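# Hang a power strip level on two wall screws

## Task

Mount the power strip on the two screws through its keyhole slots, oriented so the narrow end of each slot points upward, and leave it hanging level with no support from the robot.

## Robot and tools

Robot: two arms, left_arm and right_arm, each ending in a two-finger gripper. The fingers extend along the gripper's +z axis and close along its y axis. The reported end_effector_position is the point between the finger pads, about 1 cm short of the fingertips. Calibrated bases in the scene frame: left_arm at (+0.040, +0.369, 0) m, quat_wxyz (+1.000, 0, 0, +0.008); right_arm at (-0.022, -0.307, 0) m, quat_wxyz (+1.000, 0, 0, -0.022). A two-camera stand is fixed to the floor behind the arms.

Frames: the scene frame has its origin at table-top height, halfway between the nominal bases. +z is up, +x points out over the table, and left_arm is on the +y side. Arm names do not match image sides. Reported hand positions, quaternions (wxyz) and velocities are in the scene frame. Offsets in commands are instead along the current Hand target's own axes. Reported poses can be a few centimetres off, more at long reach.

Row format, shared by execute_actions and move: each row has 14 numbers, each in [-1, 1]. The first 7 are for left_arm: dx, dy, dz, rx, ry, rz, opening. The next 7 are the same for right_arm. All 14 are required even when only one arm moves. dx..rz are an offset from that arm's Hand target as it stood when the action or move began, taken along the Hand target's own axes. 1.0 equals 0.6 m or 180 degrees. rx, ry, rz form one rotation vector. Every row in a list is counted from that same start, not from the row before. Because each new call starts from the current Hand target, repeating an offset moves the arm again. Six zeros re-command the present Hand target. Opening is absolute: +1 is fully open (0.094 m) and -1 is closed. A 0 opening is a real command, so to keep a gripper as it is, resend its current value.

execute_actions(actions, cameras): actions is a list of actions. Each action is a table of up to 15 rows, one row per 1/30 s step. A shorter table repeats its last row for the remaining steps. Each action lasts 0.5 s. Images are returned only when actions is empty or when cameras names some. An empty list also reports the scene number and fields that other results may omit.

move(target, speed, blend, opening_speed, grip_force, blocking, cameras): drives each gripper in a straight line toward target. target is one 14-number row, or a list of up to 15 rows, all offsets from the same starting Hand targets. speed is in m/s, from 0.002 to 2.9, default 0.25; rotation is capped at twice that in rad/s. Give one speed, or one per target. blend is in metres and rounds corners in a list; 0 stops at each point. opening_speed is how fast the opening changes, per second on the -1..1 scale, at least 0.2; use it for gentle closing. grip_force is newtons per finger pad, 10 to 50, with 50 being full force. It can be one value or one per arm, and it stays set. Lower forces close more slowly. blocking=false returns after 0.5 s while the move keeps going. A move lasts at most 10 s and makes no detour around obstacles or the other arm. Avoid paths that pass near an arm's own base. The result adds a move: line: done means the arm is within 10 mm and 2 degrees of its target; other words include off_target, moving, held and fault. limits=paced means a pose was clipped; limits=held means steps were withheld.

wait(seconds 0-10): lets time pass while the last commands hold. stop(): brakes a running move. zoom_image(camera, region [x0,y0,x1,y1], at most 504x504 px): gives a closer view of that camera's newest image. finished_scene(scene): ends the scene for good; call it only once the strip hangs unaided.

Cameras: cam_head_left, cam_head_right, cam_high, cam_low, cam_left_wrist, cam_right_wrist, each 672x504. The wrist cameras are fisheye. A calibration was provided, accurate to within a few mm or degrees.

Results: Hand target is the last commanded pose after clipping. Commanded orientation is limited to within 40 degrees of the measured one per step. Grippers often come to rest a few cm short of target because of friction or weight. Resend the remaining distance as an offset. grip_measured is the measured finger opening on the -1..1 scale. Under a firm grip it reads slightly narrower than the part. grip_effort_nm is the gripper motor effort (negative means closing); it is not a pad force. Joint torques come in joint order. A Joint velocities line reading within noise means the arm is still.

Joint limits (rad): waist -2.618..3.054, shoulder 0..3.142, elbow 0..3.142 (straight at 2.901), wrist pitch ±1.571, wrist yaw ±1.571, wrist roll ±2.094.

Cautions: things that must not happen are the strip falling off the table or being left off it, dropping it from a height, releasing it while it is still moving, hitting the screws or wall hard, and pushing hard. Keep the arms and grippers apart, and do not close a gripper on the other arm's fingers. Any contact by a wrist-camera cable counts as the arm touching. When blocked, an arm keeps pushing until you command its target back past the gripper. Holding loads or keeping an arm stretched heats the motors: MOTOR HOT appears at 75 °C, and at 90 °C a fault folds that arm away for the rest of the scene. The strip may occasionally be nudged by an outside push. Slow, smooth moves near contact are gentler. Time spent thinking also lets the scene run.

Each tool is called after "Emit:" by a JSON object that holds its "api" and its "payload".

## Session

Emit:
{"api": "execute_actions", "payload": {"actions": []}}

Scene clock: 0.00 s.
left_arm: end_effector_position=(+0.2559, +0.2065, +0.2671) grip_measured=+1.000 grip_effort_nm=n/a end_effector_quat_wxyz=(+0.577, +0.206, +0.767, -0.191) | right_arm: end_effector_position=(+0.2047, -0.2902, +0.2142) grip_measured=+1.000 grip_effort_nm=n/a end_effector_quat_wxyz=(+0.621, +0.019, +0.763, -0.181)
Joint positions: left_arm=[-0.787 0.522 0.616 -0.362 -0.181 -0.106 0.094] | right_arm=[0.921 0.416 0.363 -0.362 1.153 0.125 0.094]
Joint velocities: within noise
Joint torques (N m): no reading
Heat: left arm: 36 °C; right arm: 39 °C.
Hand target: left_arm +0.2557, +0.2069, +0.2768; +0.586, +0.203, +0.760, -0.195 | right_arm +0.2039, -0.2919, +0.2163; +0.621, +0.022, +0.762, -0.182
Tool commands: left_gripper/opening=+1.0 right_gripper/opening=+1.0

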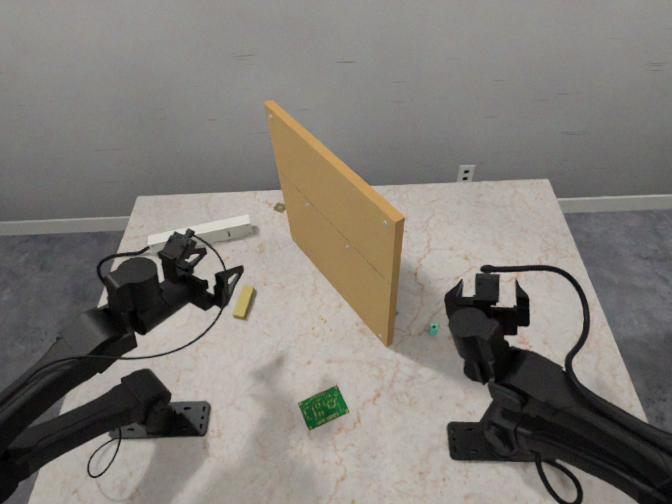

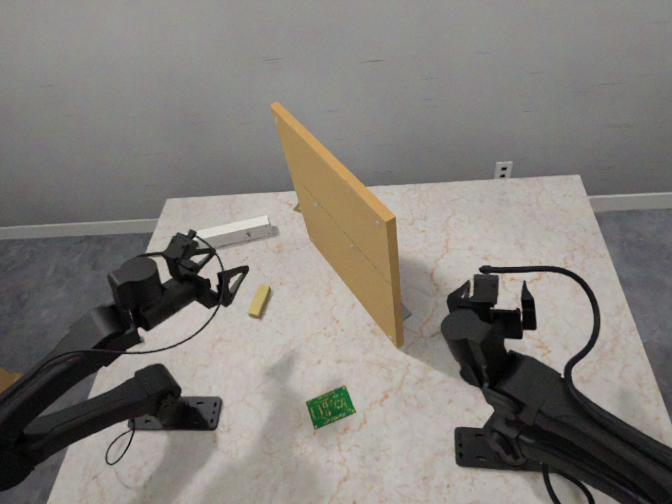

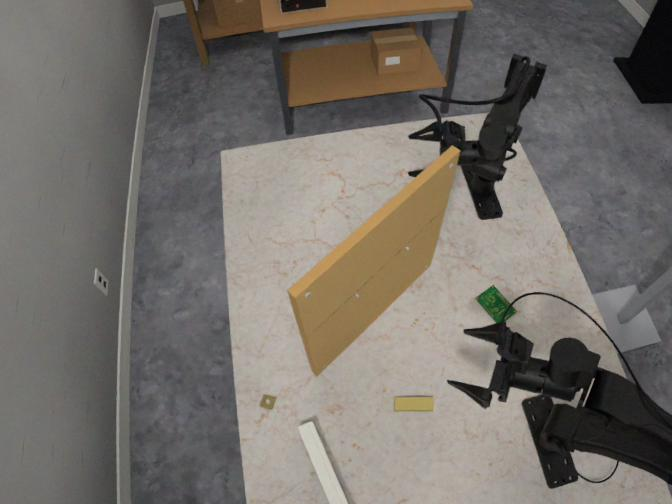

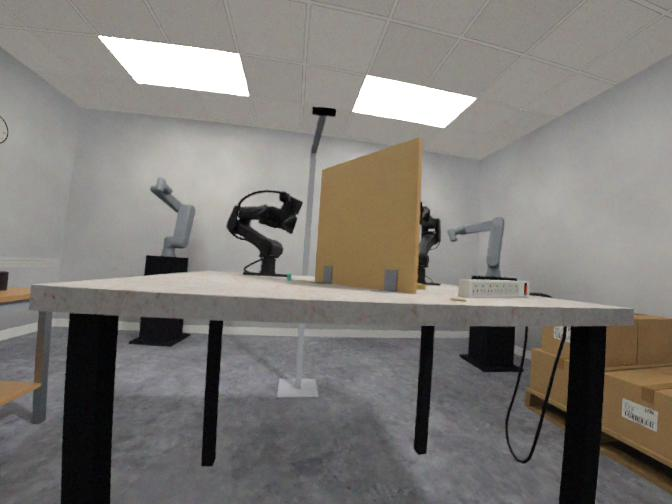

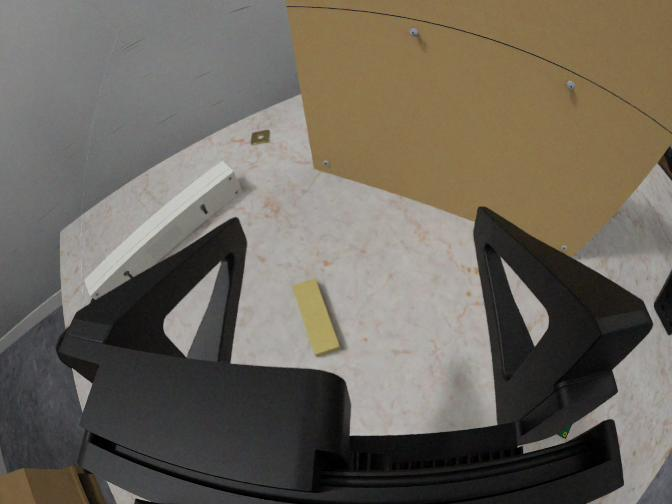

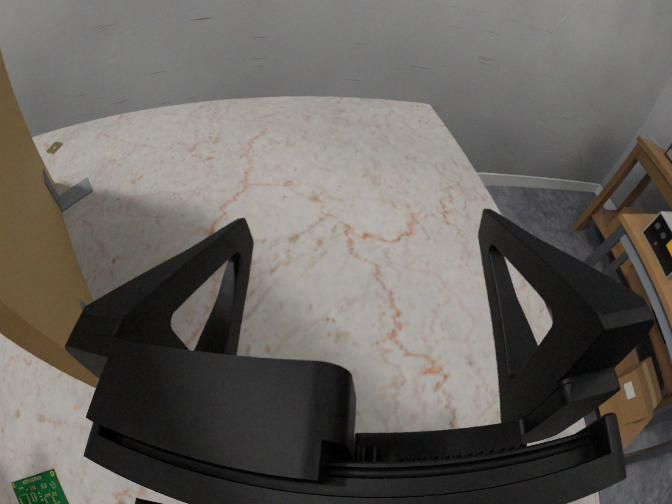

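Emit:
{"api": "zoom_image", "payload": {"camera": "cam_left_wrist", "region": [60, 120, 280, 310]}}

Emit:
{"api": "zoom_image", "payload": {"camera": "cam_low", "region": [400, 240, 600, 330]}}

Emit:
{"api": "zoom_image", "payload": {"camera": "cam_head_left", "region": [100, 90, 420, 360]}}

Emit:
{"api": "zoom_image", "payload": {"camera": "cam_high", "region": [220, 140, 480, 500]}}

Emit:
{"api": "zoom_image", "payload": {"camera": "cam_left_wrist", "region": [280, 0, 672, 270]}}

Emit:
{"api": "zoom_image", "payload": {"camera": "cam_head_right", "region": [150, 90, 420, 360]}}

Scaled by 2.291 from the camera's 672x504 image, which has a finer 960x720 frame.

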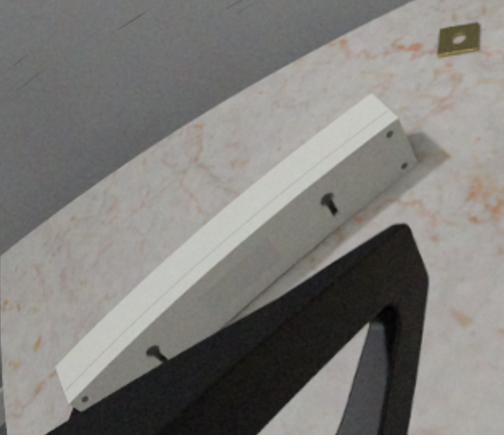

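Scaled by 2.520 from the camera's 672x504 image, which has a finer 960x720 frame.

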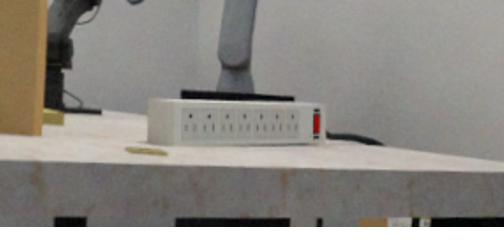

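Scaled by 1.575 from the camera's 672x504 image, which has a finer 960x720 frame.

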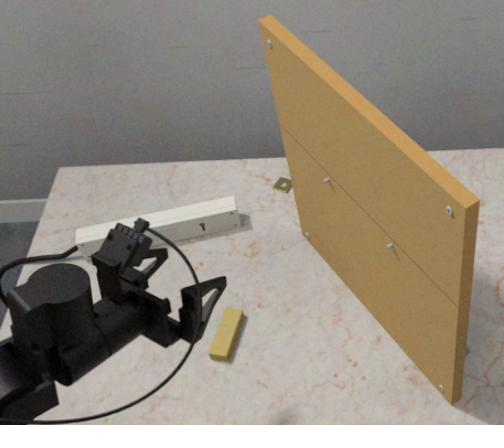

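Scaled by 1.400 from the camera's 672x504 image, which has a finer 960x720 frame.

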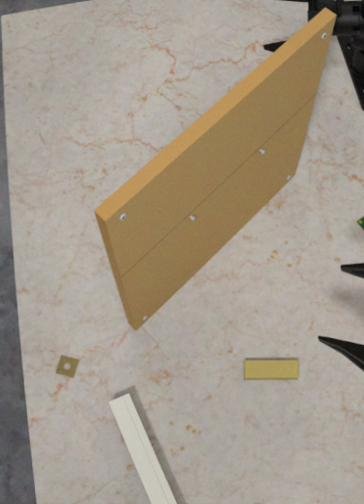

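Scaled by 1.286 from the camera's 672x504 image, which has a finer 960x720 frame.

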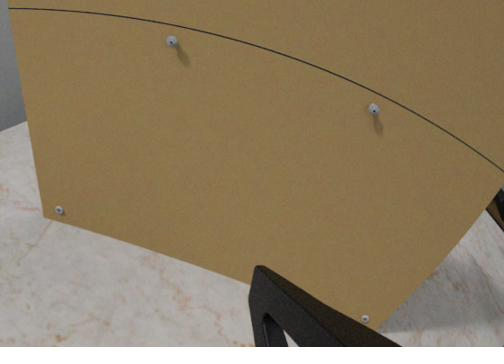

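Scaled by 1.867 from the camera's 672x504 image, which has a finer 960x720 frame.

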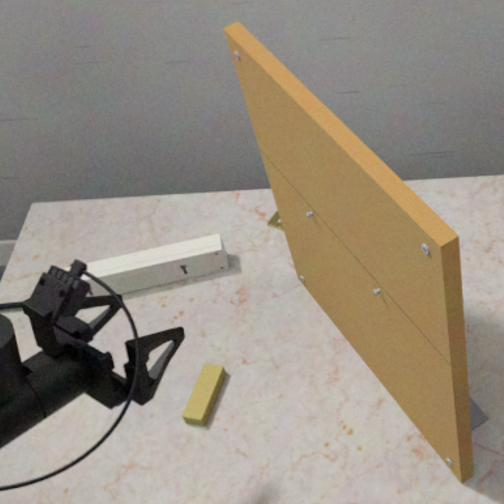

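Emit:
{"api": "move", "payload": {"target": [0.079,0.507,0.302,0.284,0.627,0.409,1,0,0,0,0,0,0,1], "speed": 0.35, "cameras": ["all"]}}

Scene clock: 180.90 s.
left_arm: end_effector_position=(+0.5538, +0.3703, +0.1636) grip_measured=+1.000 grip_effort_nm=-0.01 end_effector_quat_wxyz=(-0.237, +0.815, +0.441, +0.292) | right_arm: end_effector_position=(+0.2048, -0.2901, +0.2142) grip_measured=+1.000 grip_effort_nm=-0.02 end_effector_quat_wxyz=(+0.621, +0.019, +0.763, -0.181)
Joint positions: left_arm=[-0.261 2.512 2.63 -1.544 -0.76 1.964 0.094] | right_arm=[0.921 0.416 0.363 -0.362 1.153 0.125 0.094]
Joint torques (N m): left_arm=[-0.57 -11.22 6.45 0.5 -0.58 0.06] | right_arm=[0.03 1.61 8.16 1.27 0.3 0.05]
Heat: left arm: 37 °C; right arm: 42 °C.
Hand target: left_arm +0.5552, +0.3697, +0.1700; -0.359, +0.775, +0.506, +0.119 | right_arm +0.2038, -0.2919, +0.2164; +0.621, +0.022, +0.762, -0.182
Off the commanded pose: left_arm 0.007 m, 26 deg | right_arm 0.003 m, 0 deg.
joint sent to its limit (left arm) — joint 4 (wrist pitch), lower limit. The joint targets are off in orientation, not in position.
move: off_target (left_arm)
camera_calibration:
cam_left_wrist: T_world_to_cam=[[-0.783015, 0.595423, 0.179886, 0.189289], [0.15084, -0.0987986, 0.983609, -0.215492], [0.603436, 0.797314, -0.0124529, -0.51157], [0, 0, 0, 1]] pos_world=[0.489421, 0.273885, 0.171539]
cam_right_wrist: T_world_to_cam=[[-0.209022, -0.966759, 0.147265, -0.26315], [-0.793957, 0.0798509, -0.602707, 0.312917], [0.570913, -0.242901, -0.784256, 0.0975402], [0, 0, 0, 1]] pos_world=[0.137751, -0.255697, 0.303846]

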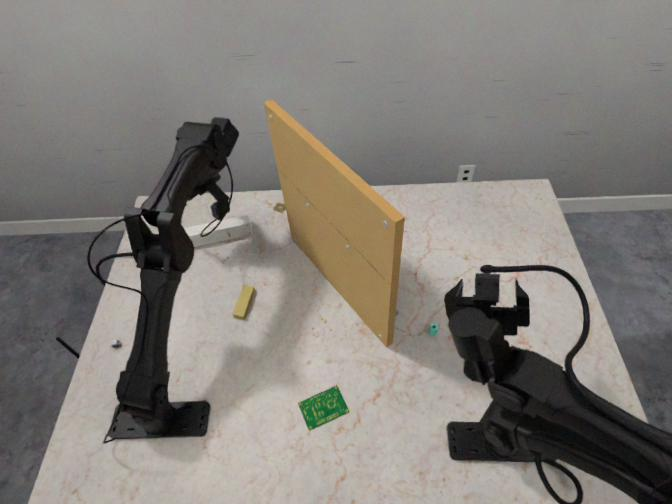

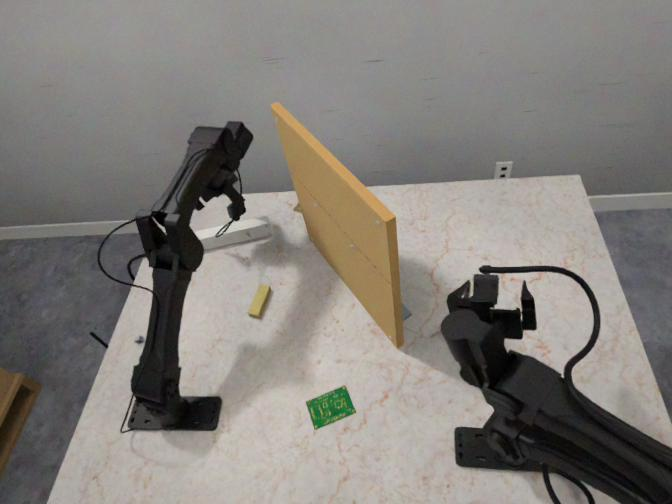

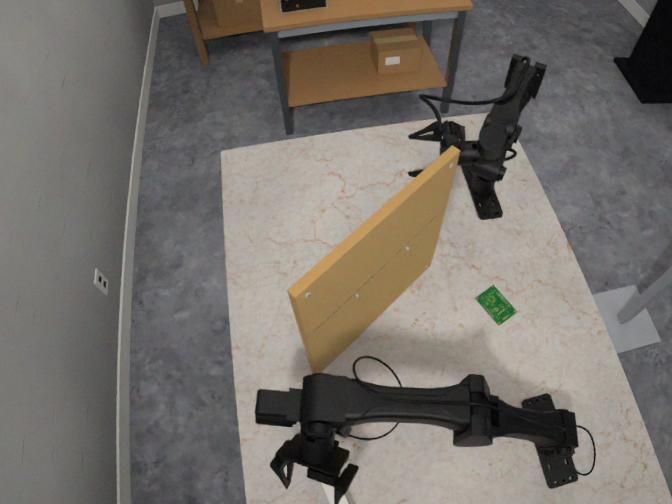

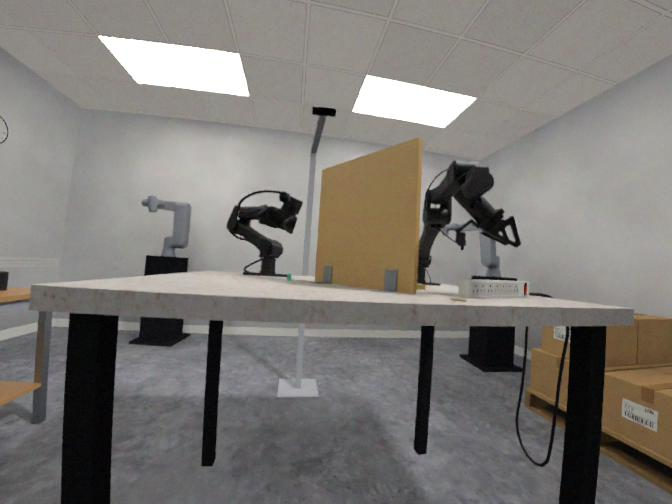

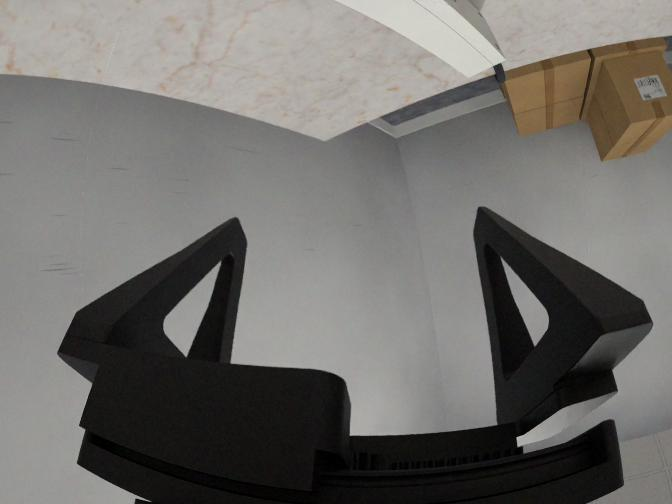

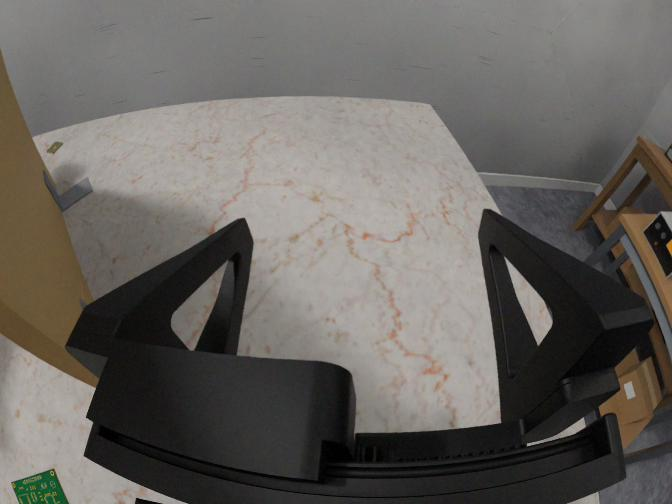

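Emit:
{"api": "move", "payload": {"target": [-0.064,0.051,0.083,-0.103,-0.227,-0.149,1,0,0,0,0,0,0,1], "cameras": ["cam_head_left","cam_head_right","cam_high","cam_low","cam_left_wrist"]}}

Scene clock: 218.47 s.
left_arm: end_effector_position=(+0.5536, +0.3730, +0.0964) grip_measured=+1.000 grip_effort_nm=-0.02 end_effector_quat_wxyz=(+0.042, +0.679, +0.731, +0.053) | right_arm: end_effector_position=(+0.2048, -0.2901, +0.2142) grip_measured=+1.000 grip_effort_nm=-0.02 end_effector_quat_wxyz=(+0.621, +0.019, +0.763, -0.181)
Joint positions: left_arm=[-0.019 2.58 2.686 -1.544 -0.021 1.496 0.094] | right_arm=[0.921 0.416 0.363 -0.362 1.153 0.125 0.094]
Joint torques (N m): left_arm=[-0.01 -11.48 6.56 0.46 0.19 -0.04] | right_arm=[0.02 1.68 8.4 1.32 0.31 -0.01]
Heat: left arm: 37 °C; right arm: 42 °C.
Hand target: left_arm +0.5554, +0.3696, +0.1000; +0.001, +0.678, +0.735, +0.001 | right_arm +0.2038, -0.2919, +0.2164; +0.621, +0.022, +0.762, -0.182
Off the commanded pose: left_arm 0.005 m, 8 deg | right_arm 0.003 m, 0 deg.
joint sent to its limit (left arm) — joint 4 (wrist pitch), lower limit. The joint targets are off in orientation, not in position.
move: off_target (left_arm)
camera_calibration:
cam_left_wrist: T_world_to_cam=[[-0.983169, 0.0526262, -0.174957, 0.547132], [-0.0951847, 0.669846, 0.736374, -0.275741], [0.155947, 0.740633, -0.653562, -0.183787], [0, 0, 0, 1]] pos_world=[0.540338, 0.292029, 0.178657]
Images, in order (width x height): cam_head_left 672x504, cam_head_right 672x504, cam_high 672x504, cam_low 672x504, cam_left_wrist 672x504.

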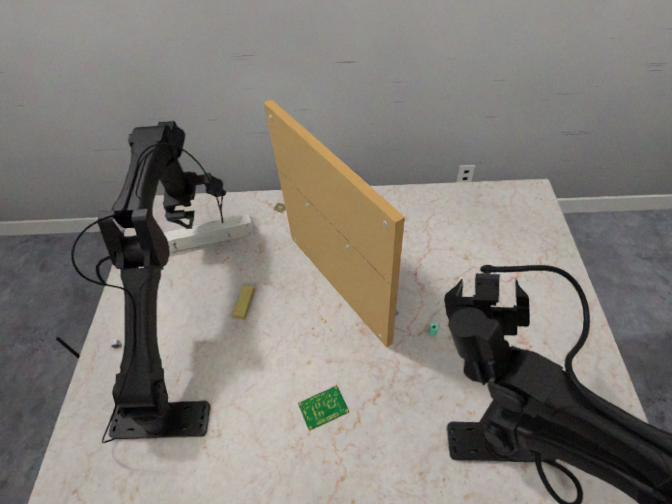

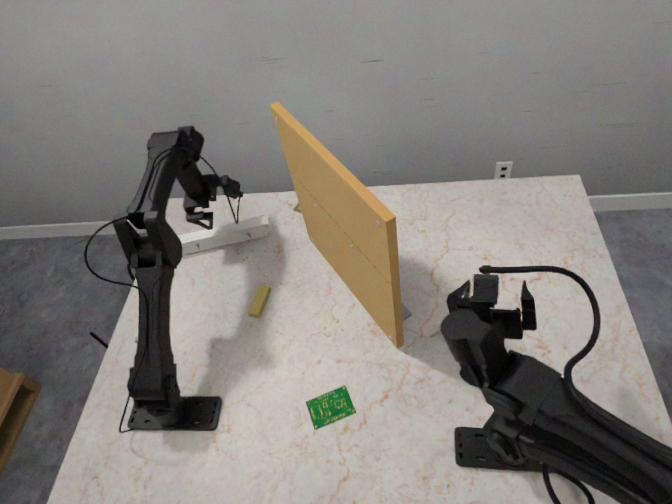

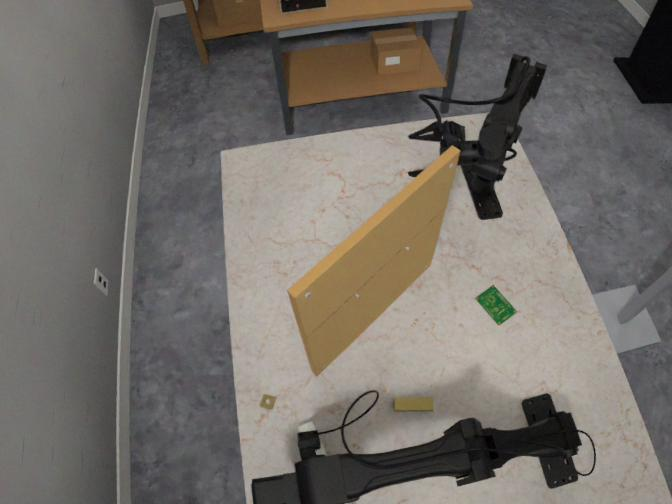

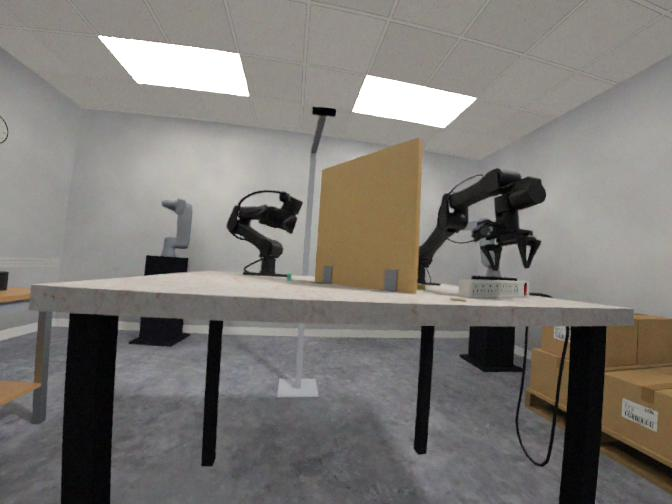

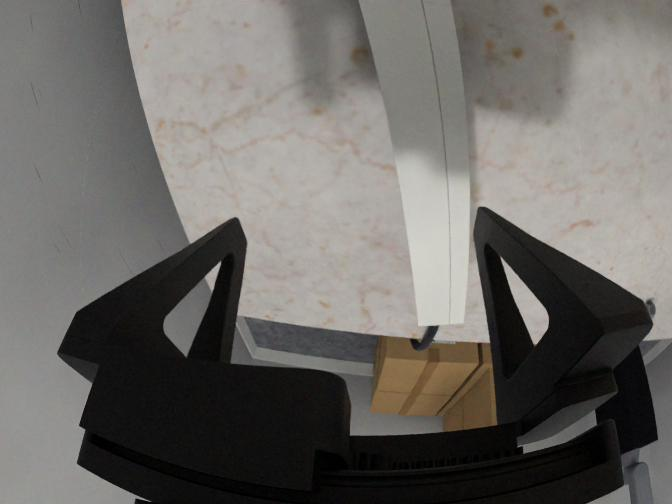

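Emit:
{"api": "move", "payload": {"target": [[-0.003,-0.0595,0.01,0,0,-0.038,1,0,0,0,0,0,0,1],[-0.003,-0.0595,0.107,0,0,-0.038,1,0,0,0,0,0,0,1]], "blend": [0.01,0], "speed": 0.15, "cameras": ["cam_low","cam_left_wrist"]}}

Emit:
{"api": "zoom_image", "payload": {"camera": "cam_low", "region": [400, 160, 600, 310]}}

Scene clock: 271.27 s.
left_arm: end_effector_position=(+0.5160, +0.3703, +0.0208) grip_measured=+1.000 grip_effort_nm=-0.01 end_effector_quat_wxyz=(-0.020, +0.633, +0.774, -0.006) | right_arm: end_effector_position=(+0.2048, -0.2901, +0.2142) grip_measured=+1.000 grip_effort_nm=-0.02 end_effector_quat_wxyz=(+0.621, +0.019, +0.763, -0.181)
Joint positions: left_arm=[-0.023 2.515 2.266 -1.36 -0.016 1.365 0.094] | right_arm=[0.921 0.416 0.363 -0.362 1.153 0.125 0.094]
Joint torques (N m): left_arm=[-0.49 -14.93 3.96 0.36 0.17 -0.02] | right_arm=[0.13 1.8 8.35 1.31 0.32 0.03]
Heat: left arm: 37 °C; right arm: 42 °C.
Hand target: left_arm +0.5200, +0.3650, +0.0356; +0.000, +0.633, +0.774, +0.000 | right_arm +0.2038, -0.2919, +0.2164; +0.621, +0.022, +0.762, -0.182
Off the commanded pose: left_arm 0.016 m, 2 deg | right_arm 0.003 m, 0 deg.
move: off_target (left_arm)
camera_calibration:
cam_left_wrist: T_world_to_cam=[[-0.997214, -0.0742694, -0.00695128, 0.547748], [-0.0549056, 0.667734, 0.742372, -0.241913], [-0.0504939, 0.740686, -0.669952, -0.118482], [0, 0, 0, 1]] pos_world=[0.526957, 0.289972, 0.10402]
Images, in order (width x height): cam_low 672x504, cam_left_wrist 672x504.

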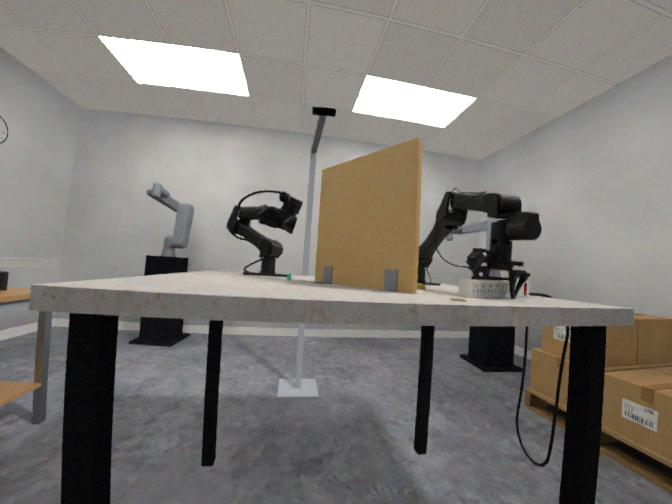

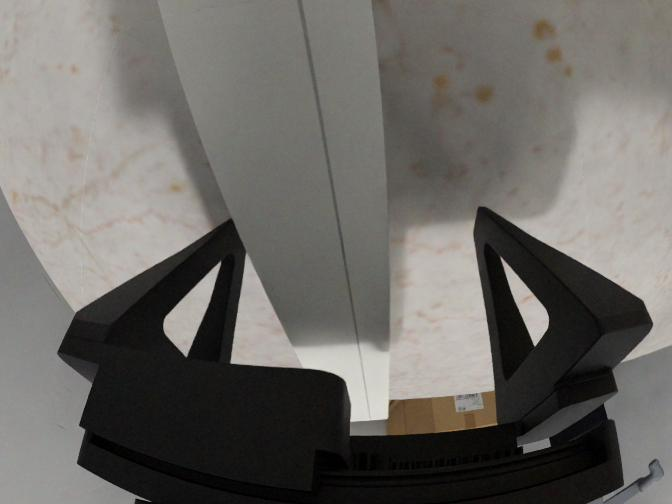

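Scaled by 2.520 from the camera's 672x504 image, which has a finer 960x720 frame.

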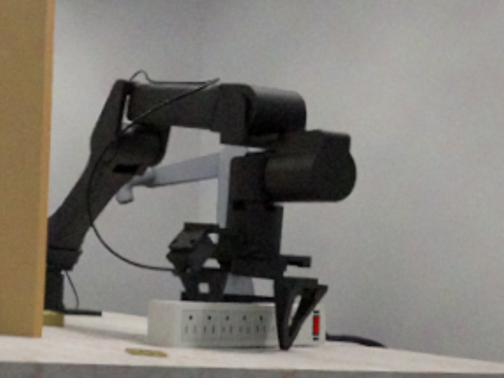

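Emit:
{"api": "move", "payload": {"target": [[0,0.018,-0.025,0,0,0,1,0,0,0,0,0,0,1],[0,0.018,-0.025,0,0,0,-0.6,0,0,0,0,0,0,1]], "speed": 0.1, "opening_speed": 0.7, "cameras": ["cam_low","cam_left_wrist"]}}

Emit:
{"api": "zoom_image", "payload": {"camera": "cam_low", "region": [400, 160, 600, 310]}}

Scene clock: 294.30 s.
left_arm: end_effector_position=(+0.5270, +0.3701, +0.0467) grip_measured=-0.305 grip_effort_nm=-1.04 end_effector_quat_wxyz=(-0.009, +0.633, +0.774, +0.003) | right_arm: end_effector_position=(+0.2048, -0.2901, +0.2142) grip_measured=+1.000 grip_effort_nm=-0.02 end_effector_quat_wxyz=(+0.621, +0.019, +0.763, -0.181)
Joint positions: left_arm=[-0.023 2.553 2.441 -1.468 -0.016 1.364 0.033] | right_arm=[0.921 0.416 0.363 -0.362 1.153 0.125 0.094]
Joint torques (N m): left_arm=[-0.03 -11.48 6.72 0.22 0.16 0] | right_arm=[0.08 1.68 8.34 1.29 0.3 0.02]
Heat: left arm: 36 °C; right arm: 42 °C.
Hand target: left_arm +0.5305, +0.3671, +0.0506; +0.001, +0.633, +0.774, +0.000 | right_arm +0.2038, -0.2919, +0.2164; +0.621, +0.022, +0.762, -0.182
Off the commanded pose: left_arm 0.006 m, 1 deg | right_arm 0.003 m, 0 deg.
move: done
camera_calibration:
cam_left_wrist: T_world_to_cam=[[-0.996505, -0.0754806, -0.0357925, 0.560385], [-0.0771851, 0.66806, 0.740094, -0.248646], [-0.0319511, 0.740269, -0.671551, -0.110042], [0, 0, 0, 1]] pos_world=[0.535719, 0.289869, 0.130181]
Images, in order (width x height): cam_low 672x504, cam_left_wrist 672x504.

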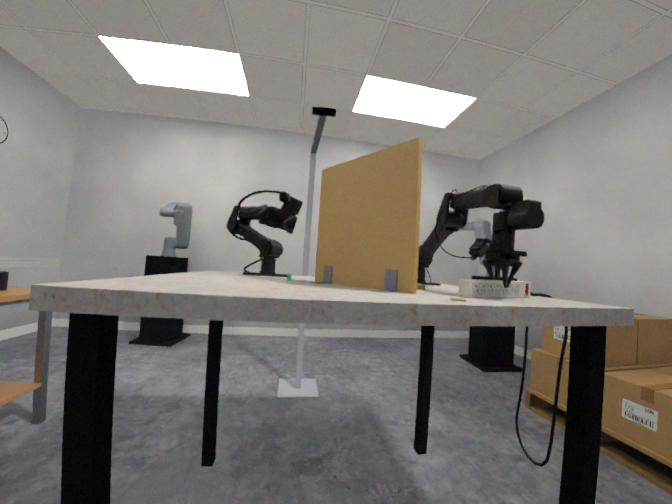

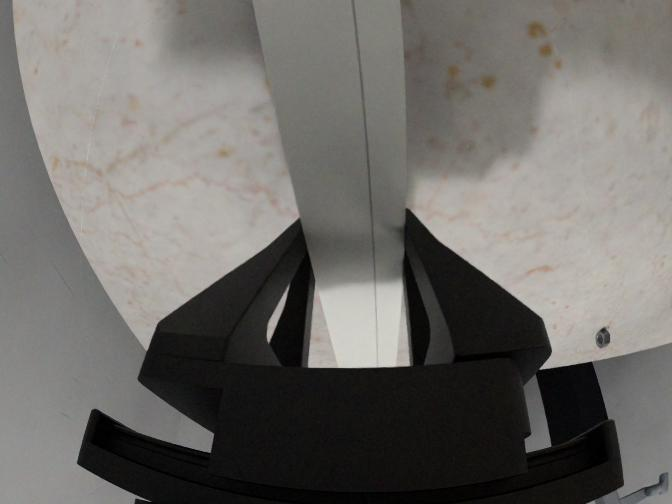

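Scaled by 2.520 from the camera's 672x504 image, which has a finer 960x720 frame.

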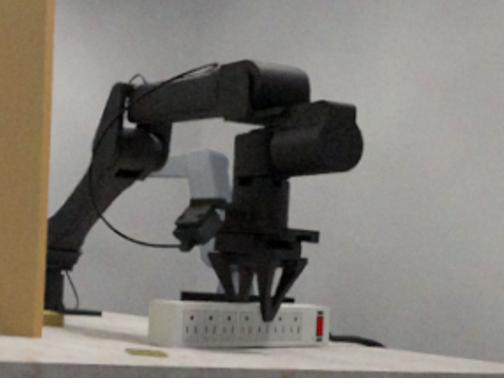

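Emit:
{"api": "move", "payload": {"target": [[0,0,-0.11,0,0,0,-0.6,0,0,0,0,0,0,1],[0.027,-0.13,-0.117,-0.306,0,0,-0.6,0,0,0,0,0,0,1]], "speed": 0.15, "blend": [0.02,0], "cameras": ["cam_low","cam_left_wrist","cam_head_left"]}}

Emit:
{"api": "zoom_image", "payload": {"camera": "cam_low", "region": [400, 160, 600, 310]}}

Scene clock: 320.80 s.
left_arm: end_effector_position=(+0.4380, +0.3649, +0.0941) grip_measured=-0.306 grip_effort_nm=-1.04 end_effector_quat_wxyz=(+0.265, +0.578, +0.702, +0.319) | right_arm: end_effector_position=(+0.2048, -0.2901, +0.2142) grip_measured=+1.000 grip_effort_nm=-0.02 end_effector_quat_wxyz=(+0.621, +0.019, +0.763, -0.181)
Joint positions: left_arm=[-0.133 1.468 0.725 0.005 -0.229 1.363 0.033] | right_arm=[0.921 0.416 0.363 -0.362 1.153 0.125 0.094]
Joint torques (N m): left_arm=[-0.42 -7.23 5.35 2.46 -0.48 0.16] | right_arm=[0.03 1.78 8.32 1.31 0.3 0.02]
Heat: left arm: 38 °C; right arm: 42 °C.
Hand target: left_arm +0.4508, +0.3676, +0.1210; +0.293, +0.561, +0.686, +0.358 | right_arm +0.2038, -0.2919, +0.2164; +0.621, +0.022, +0.762, -0.182
Off the commanded pose: left_arm 0.030 m, 6 deg | right_arm 0.003 m, 0 deg.
move: off_target (left_arm)
camera_calibration:
cam_left_wrist: T_world_to_cam=[[-0.627894, 0.00172675, -0.778297, 0.353245], [-0.636673, 0.574032, 0.514912, 0.0134042], [0.447656, 0.818831, -0.359332, -0.345161], [0, 0, 0, 1]] pos_world=[0.384848, 0.274324, 0.144]
Images, in order (width x height): cam_head_left 672x504, cam_low 672x504, cam_left_wrist 672x504.

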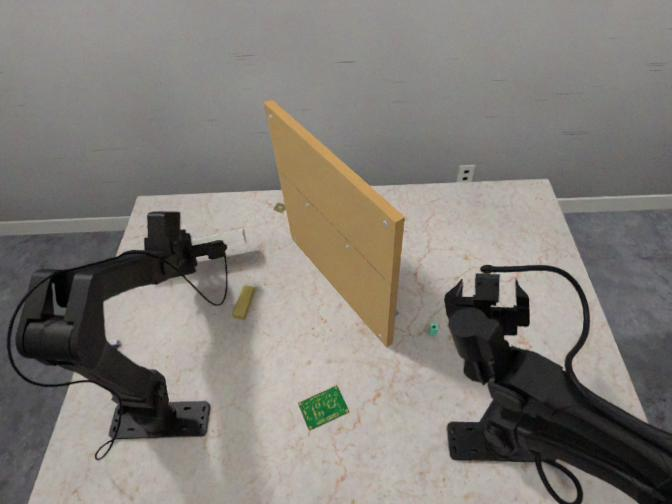

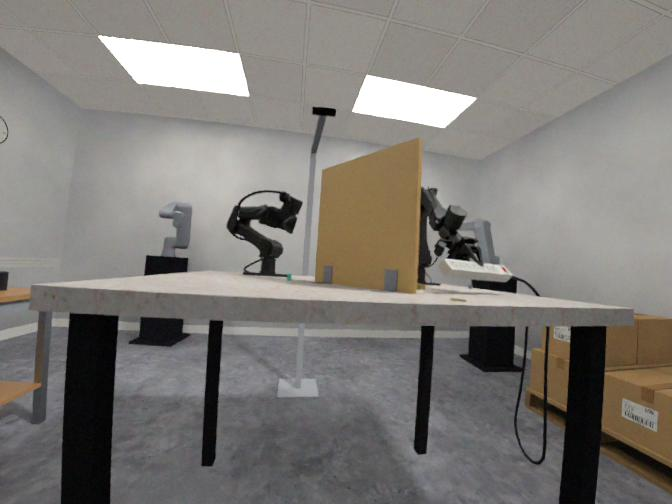

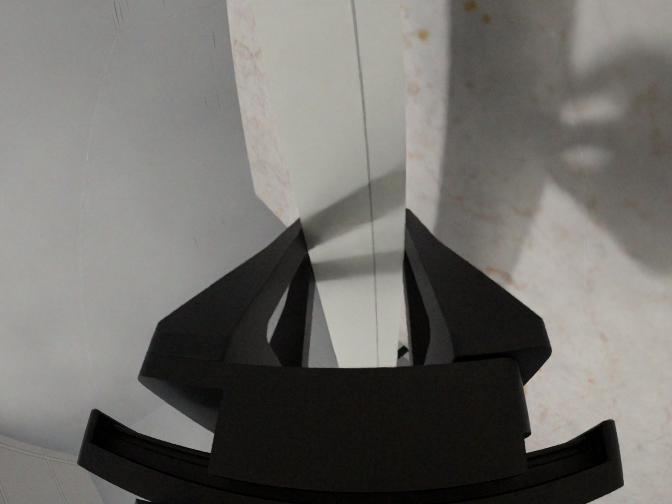

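Scaled by 2.520 from the camera's 672x504 image, which has a finer 960x720 frame.

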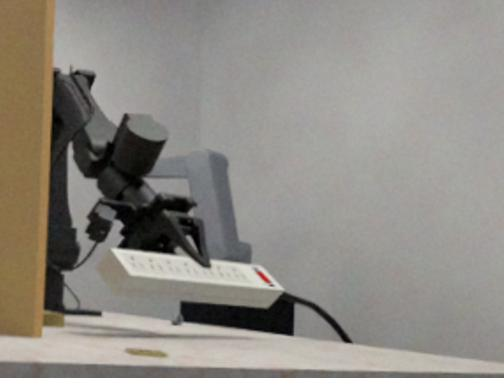

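Emit:
{"api": "move", "payload": {"target": [0,-0.068,0.047,-0.055,0,0,-0.6,0,0,0,0,0,0,1], "speed": 0.08, "cameras": ["cam_low","cam_left_wrist","cam_head_left"]}}

Emit:
{"api": "zoom_image", "payload": {"camera": "cam_low", "region": [400, 160, 600, 310]}}

Scene clock: 337.67 s.
left_arm: end_effector_position=(+0.4407, +0.3675, +0.0528) grip_measured=-0.306 grip_effort_nm=-1.04 end_effector_quat_wxyz=(+0.318, +0.550, +0.667, +0.389) | right_arm: end_effector_position=(+0.2048, -0.2901, +0.2142) grip_measured=+1.000 grip_effort_nm=-0.02 end_effector_quat_wxyz=(+0.621, +0.019, +0.763, -0.181)
Joint positions: left_arm=[-0.151 1.647 0.467 0.638 -0.287 1.406 0.033] | right_arm=[0.921 0.416 0.363 -0.362 1.153 0.125 0.094]
Joint torques (N m): left_arm=[-0.54 -5.09 4.08 2.8 -0.31 0.13] | right_arm=[0.01 1.85 8.35 1.31 0.27 0.03]
Heat: left arm: 38 °C; right arm: 42 °C.
Hand target: left_arm +0.4506, +0.3675, +0.0712; +0.341, +0.534, +0.653, +0.416 | right_arm +0.2038, -0.2919, +0.2164; +0.621, +0.022, +0.762, -0.182
Off the commanded pose: left_arm 0.021 m, 5 deg | right_arm 0.003 m, 0 deg.
move: off_target (left_arm)
camera_calibration:
cam_left_wrist: T_world_to_cam=[[-0.467632, 0.0370331, -0.883147, 0.244685], [-0.727588, 0.551221, 0.408376, 0.088921], [0.501933, 0.833537, -0.230823, -0.399497], [0, 0, 0, 1]] pos_world=[0.379641, 0.274919, 0.0875662]
Images, in order (width x height): cam_head_left 672x504, cam_low 672x504, cam_left_wrist 672x504.

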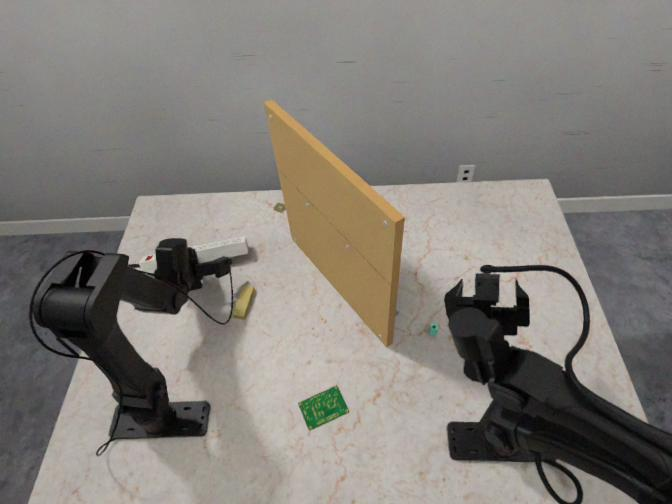

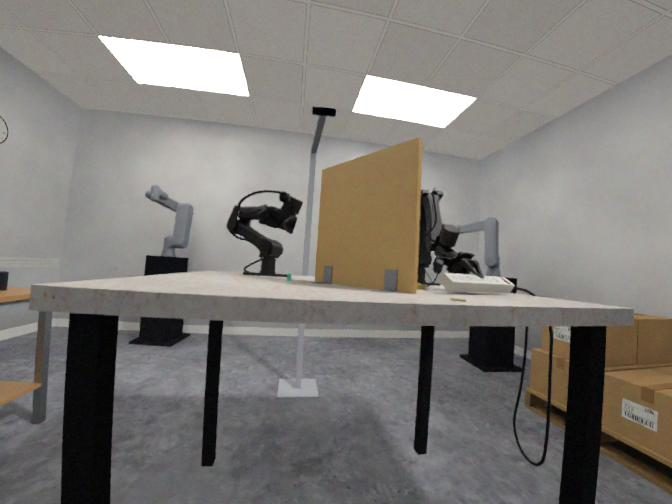

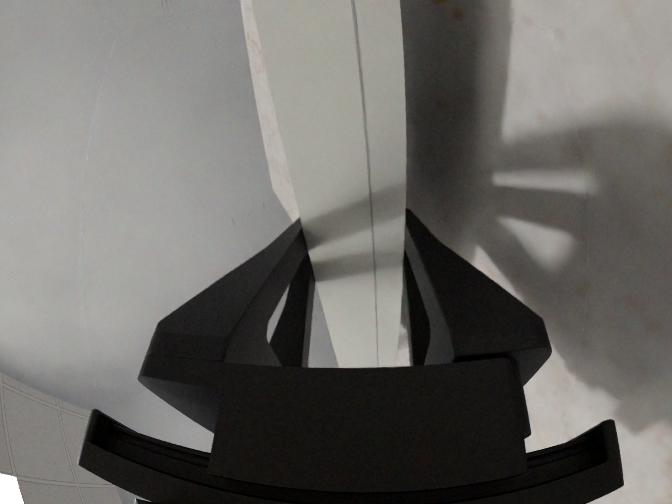

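Scaled by 2.520 from the camera's 672x504 image, which has a finer 960x720 frame.

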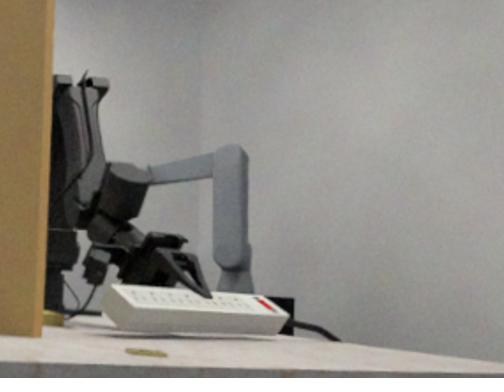

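Emit:
{"api": "move", "payload": {"target": [0,-0.017,0.011,0,0,0.03,-0.6,0,0,0,0,0,0,1], "speed": 0.06, "cameras": ["cam_low","cam_high"]}}

Emit:
{"api": "zoom_image", "payload": {"camera": "cam_low", "region": [420, 240, 560, 310]}}

Scene clock: 349.00 s.
left_arm: end_effector_position=(+0.4481, +0.3665, +0.0495) grip_measured=-0.306 grip_effort_nm=-1.04 end_effector_quat_wxyz=(+0.315, +0.567, +0.642, +0.409) | right_arm: end_effector_position=(+0.2048, -0.2901, +0.2142) grip_measured=+1.000 grip_effort_nm=-0.02 end_effector_quat_wxyz=(+0.621, +0.019, +0.763, -0.181)
Joint positions: left_arm=[-0.151 1.708 0.467 0.733 -0.287 1.482 0.033] | right_arm=[0.921 0.416 0.363 -0.362 1.153 0.125 0.094]
Joint torques (N m): left_arm=[-0.34 -5.05 3.44 2.55 -0.28 0.33] | right_arm=[0.06 1.62 8.17 1.37 0.32 0.04]
Heat: left arm: 37 °C; right arm: 42 °C.
Hand target: left_arm +0.4522, +0.3679, +0.0591; +0.321, +0.564, +0.627, +0.432 | right_arm +0.2038, -0.2919, +0.2164; +0.621, +0.022, +0.762, -0.182
Off the commanded pose: left_arm 0.011 m, 3 deg | right_arm 0.003 m, 0 deg.
move: off_target (left_arm)
Images, in order (width x height): cam_high 672x504, cam_low 672x504.

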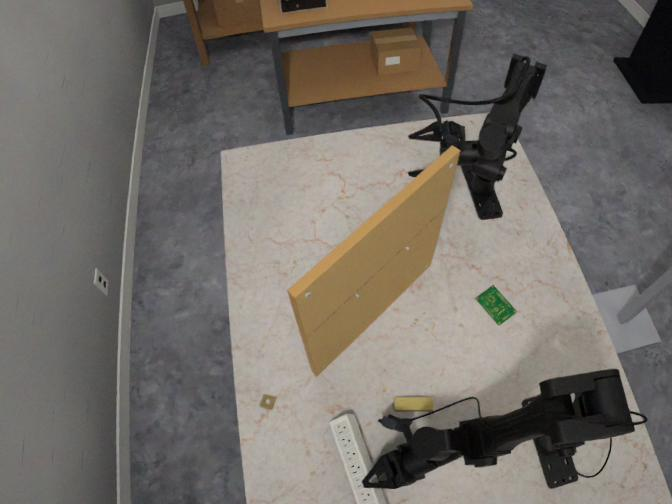

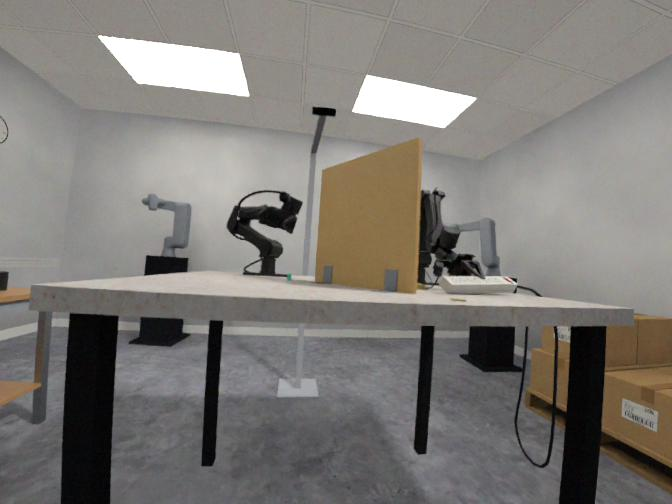

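Scaled by 3.600 from the camera's 672x504 image, which has a finer 960x720 frame.

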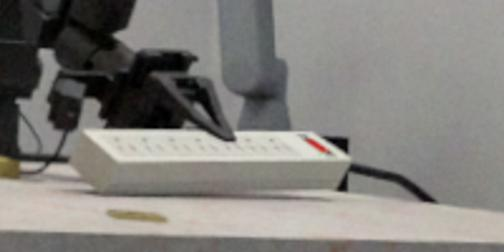

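Emit:
{"api": "move", "payload": {"target": [0,-0.017,0.011,0,0,0,-0.6,0,0,0,0,0,0,1], "speed": 0.05, "cameras": ["cam_low"]}}

Emit:
{"api": "zoom_image", "payload": {"camera": "cam_low", "region": [420, 240, 560, 310]}}

Scene clock: 354.73 s.
left_arm: end_effector_position=(+0.4535, +0.3654, +0.0459) grip_measured=-0.306 grip_effort_nm=-1.04 end_effector_quat_wxyz=(+0.329, +0.559, +0.637, +0.417) | right_arm: end_effector_position=(+0.2048, -0.2901, +0.2142) grip_measured=+1.000 grip_effort_nm=-0.02 end_effector_quat_wxyz=(+0.621, +0.019, +0.763, -0.181)
Joint positions: left_arm=[-0.151 1.769 0.461 0.836 -0.284 1.481 0.033] | right_arm=[0.921 0.416 0.363 -0.362 1.153 0.125 0.094]
Joint torques (N m): left_arm=[0.25 -4.89 3.12 2.25 -0.24 0.37] | right_arm=[-0.12 1.77 8.38 1.32 0.3 0.04]
Heat: left arm: 37 °C; right arm: 42 °C.
Hand target: left_arm +0.4537, +0.3692, +0.0472; +0.321, +0.564, +0.627, +0.432 | right_arm +0.2038, -0.2919, +0.2164; +0.621, +0.022, +0.762, -0.182
Off the commanded pose: left_arm 0.004 m, 2 deg | right_arm 0.003 m, 0 deg.
move: done
Images, in order (width x height): cam_low 672x504.

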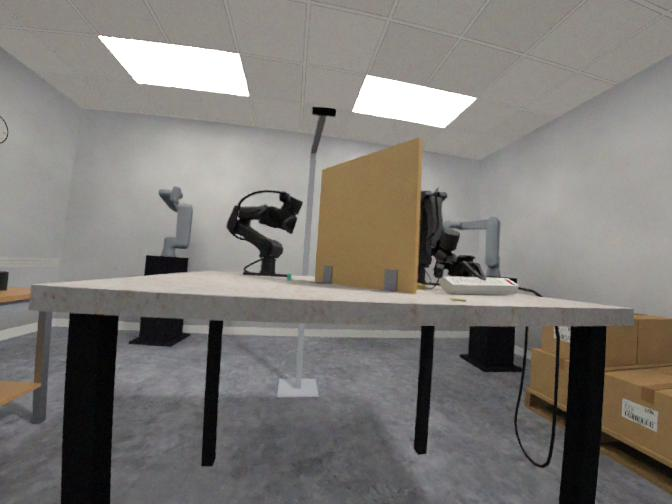

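Scaled by 3.600 from the camera's 672x504 image, which has a finer 960x720 frame.

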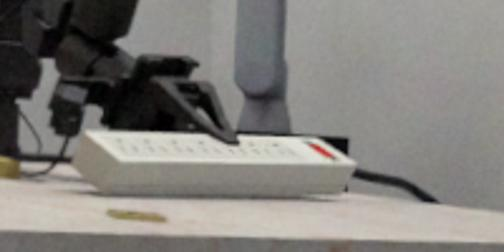

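Emit:
{"api": "move", "payload": {"target": [[0,-0.010,0.0065,0,0,0,-0.6,0,0,0,0,0,0,1],[0,-0.010,0.0065,0,0,0,0.1,0,0,0,0,0,0,1]], "speed": 0.05, "opening_speed": 0.3, "cameras": ["cam_low","cam_left_wrist"]}}

Emit:
{"api": "zoom_image", "payload": {"camera": "cam_low", "region": [420, 240, 560, 310]}}

Scene clock: 369.27 s.
left_arm: end_effector_position=(+0.4571, +0.3660, +0.0437) grip_measured=+0.098 grip_effort_nm=0.12 end_effector_quat_wxyz=(+0.328, +0.564, +0.625, +0.429) | right_arm: end_effector_position=(+0.2048, -0.2901, +0.2142) grip_measured=+1.000 grip_effort_nm=-0.02 end_effector_quat_wxyz=(+0.621, +0.019, +0.763, -0.181)
Joint positions: left_arm=[-0.149 1.808 0.461 0.897 -0.285 1.517 0.052] | right_arm=[0.921 0.416 0.363 -0.362 1.153 0.125 0.094]
Joint torques (N m): left_arm=[0.34 -4.81 2.89 2.11 -0.18 0.04] | right_arm=[0.01 1.89 8.29 1.33 0.26 0.03]
Heat: left arm: 36 °C; right arm: 42 °C.
Hand target: left_arm +0.4546, +0.3699, +0.0401; +0.321, +0.564, +0.627, +0.432 | right_arm +0.2038, -0.2919, +0.2164; +0.621, +0.022, +0.762, -0.182
Off the commanded pose: left_arm 0.006 m, 1 deg | right_arm 0.003 m, 0 deg.
move: done; target 2's new opening was sent with left_arm's hand 0.006 m and 3 deg from that target
camera_calibration:
cam_left_wrist: T_world_to_cam=[[-0.398795, 0.133655, -0.907248, 0.178658], [-0.729455, 0.553322, 0.402158, 0.105783], [0.555751, 0.822175, -0.123167, -0.433751], [0, 0, 0, 1]] pos_world=[0.389469, 0.274209, 0.0661217]
Images, in order (width x height): cam_low 672x504, cam_left_wrist 672x504.

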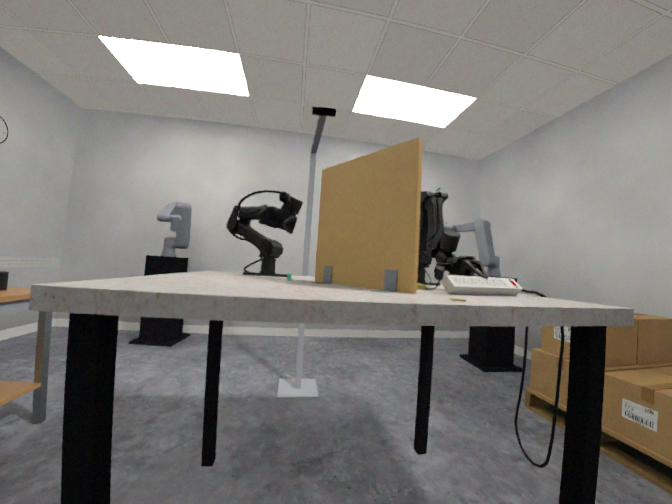

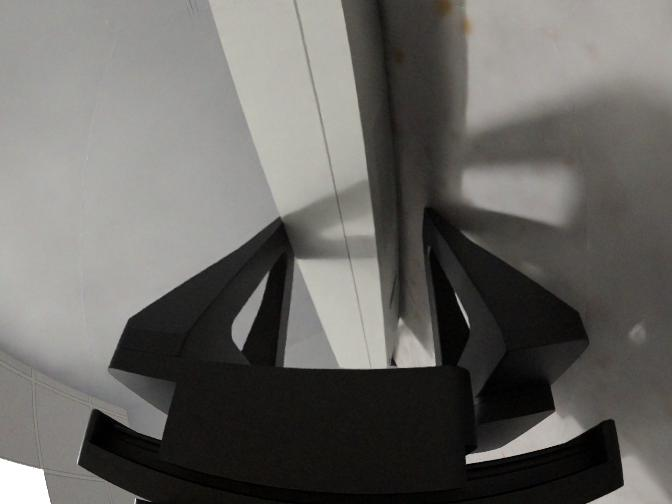

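Scaled by 3.600 from the camera's 672x504 image, which has a finer 960x720 frame.

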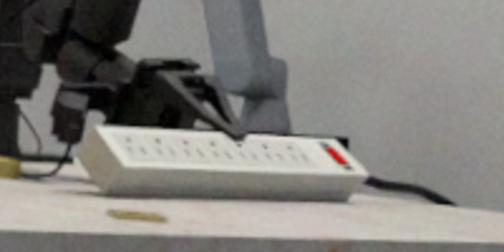

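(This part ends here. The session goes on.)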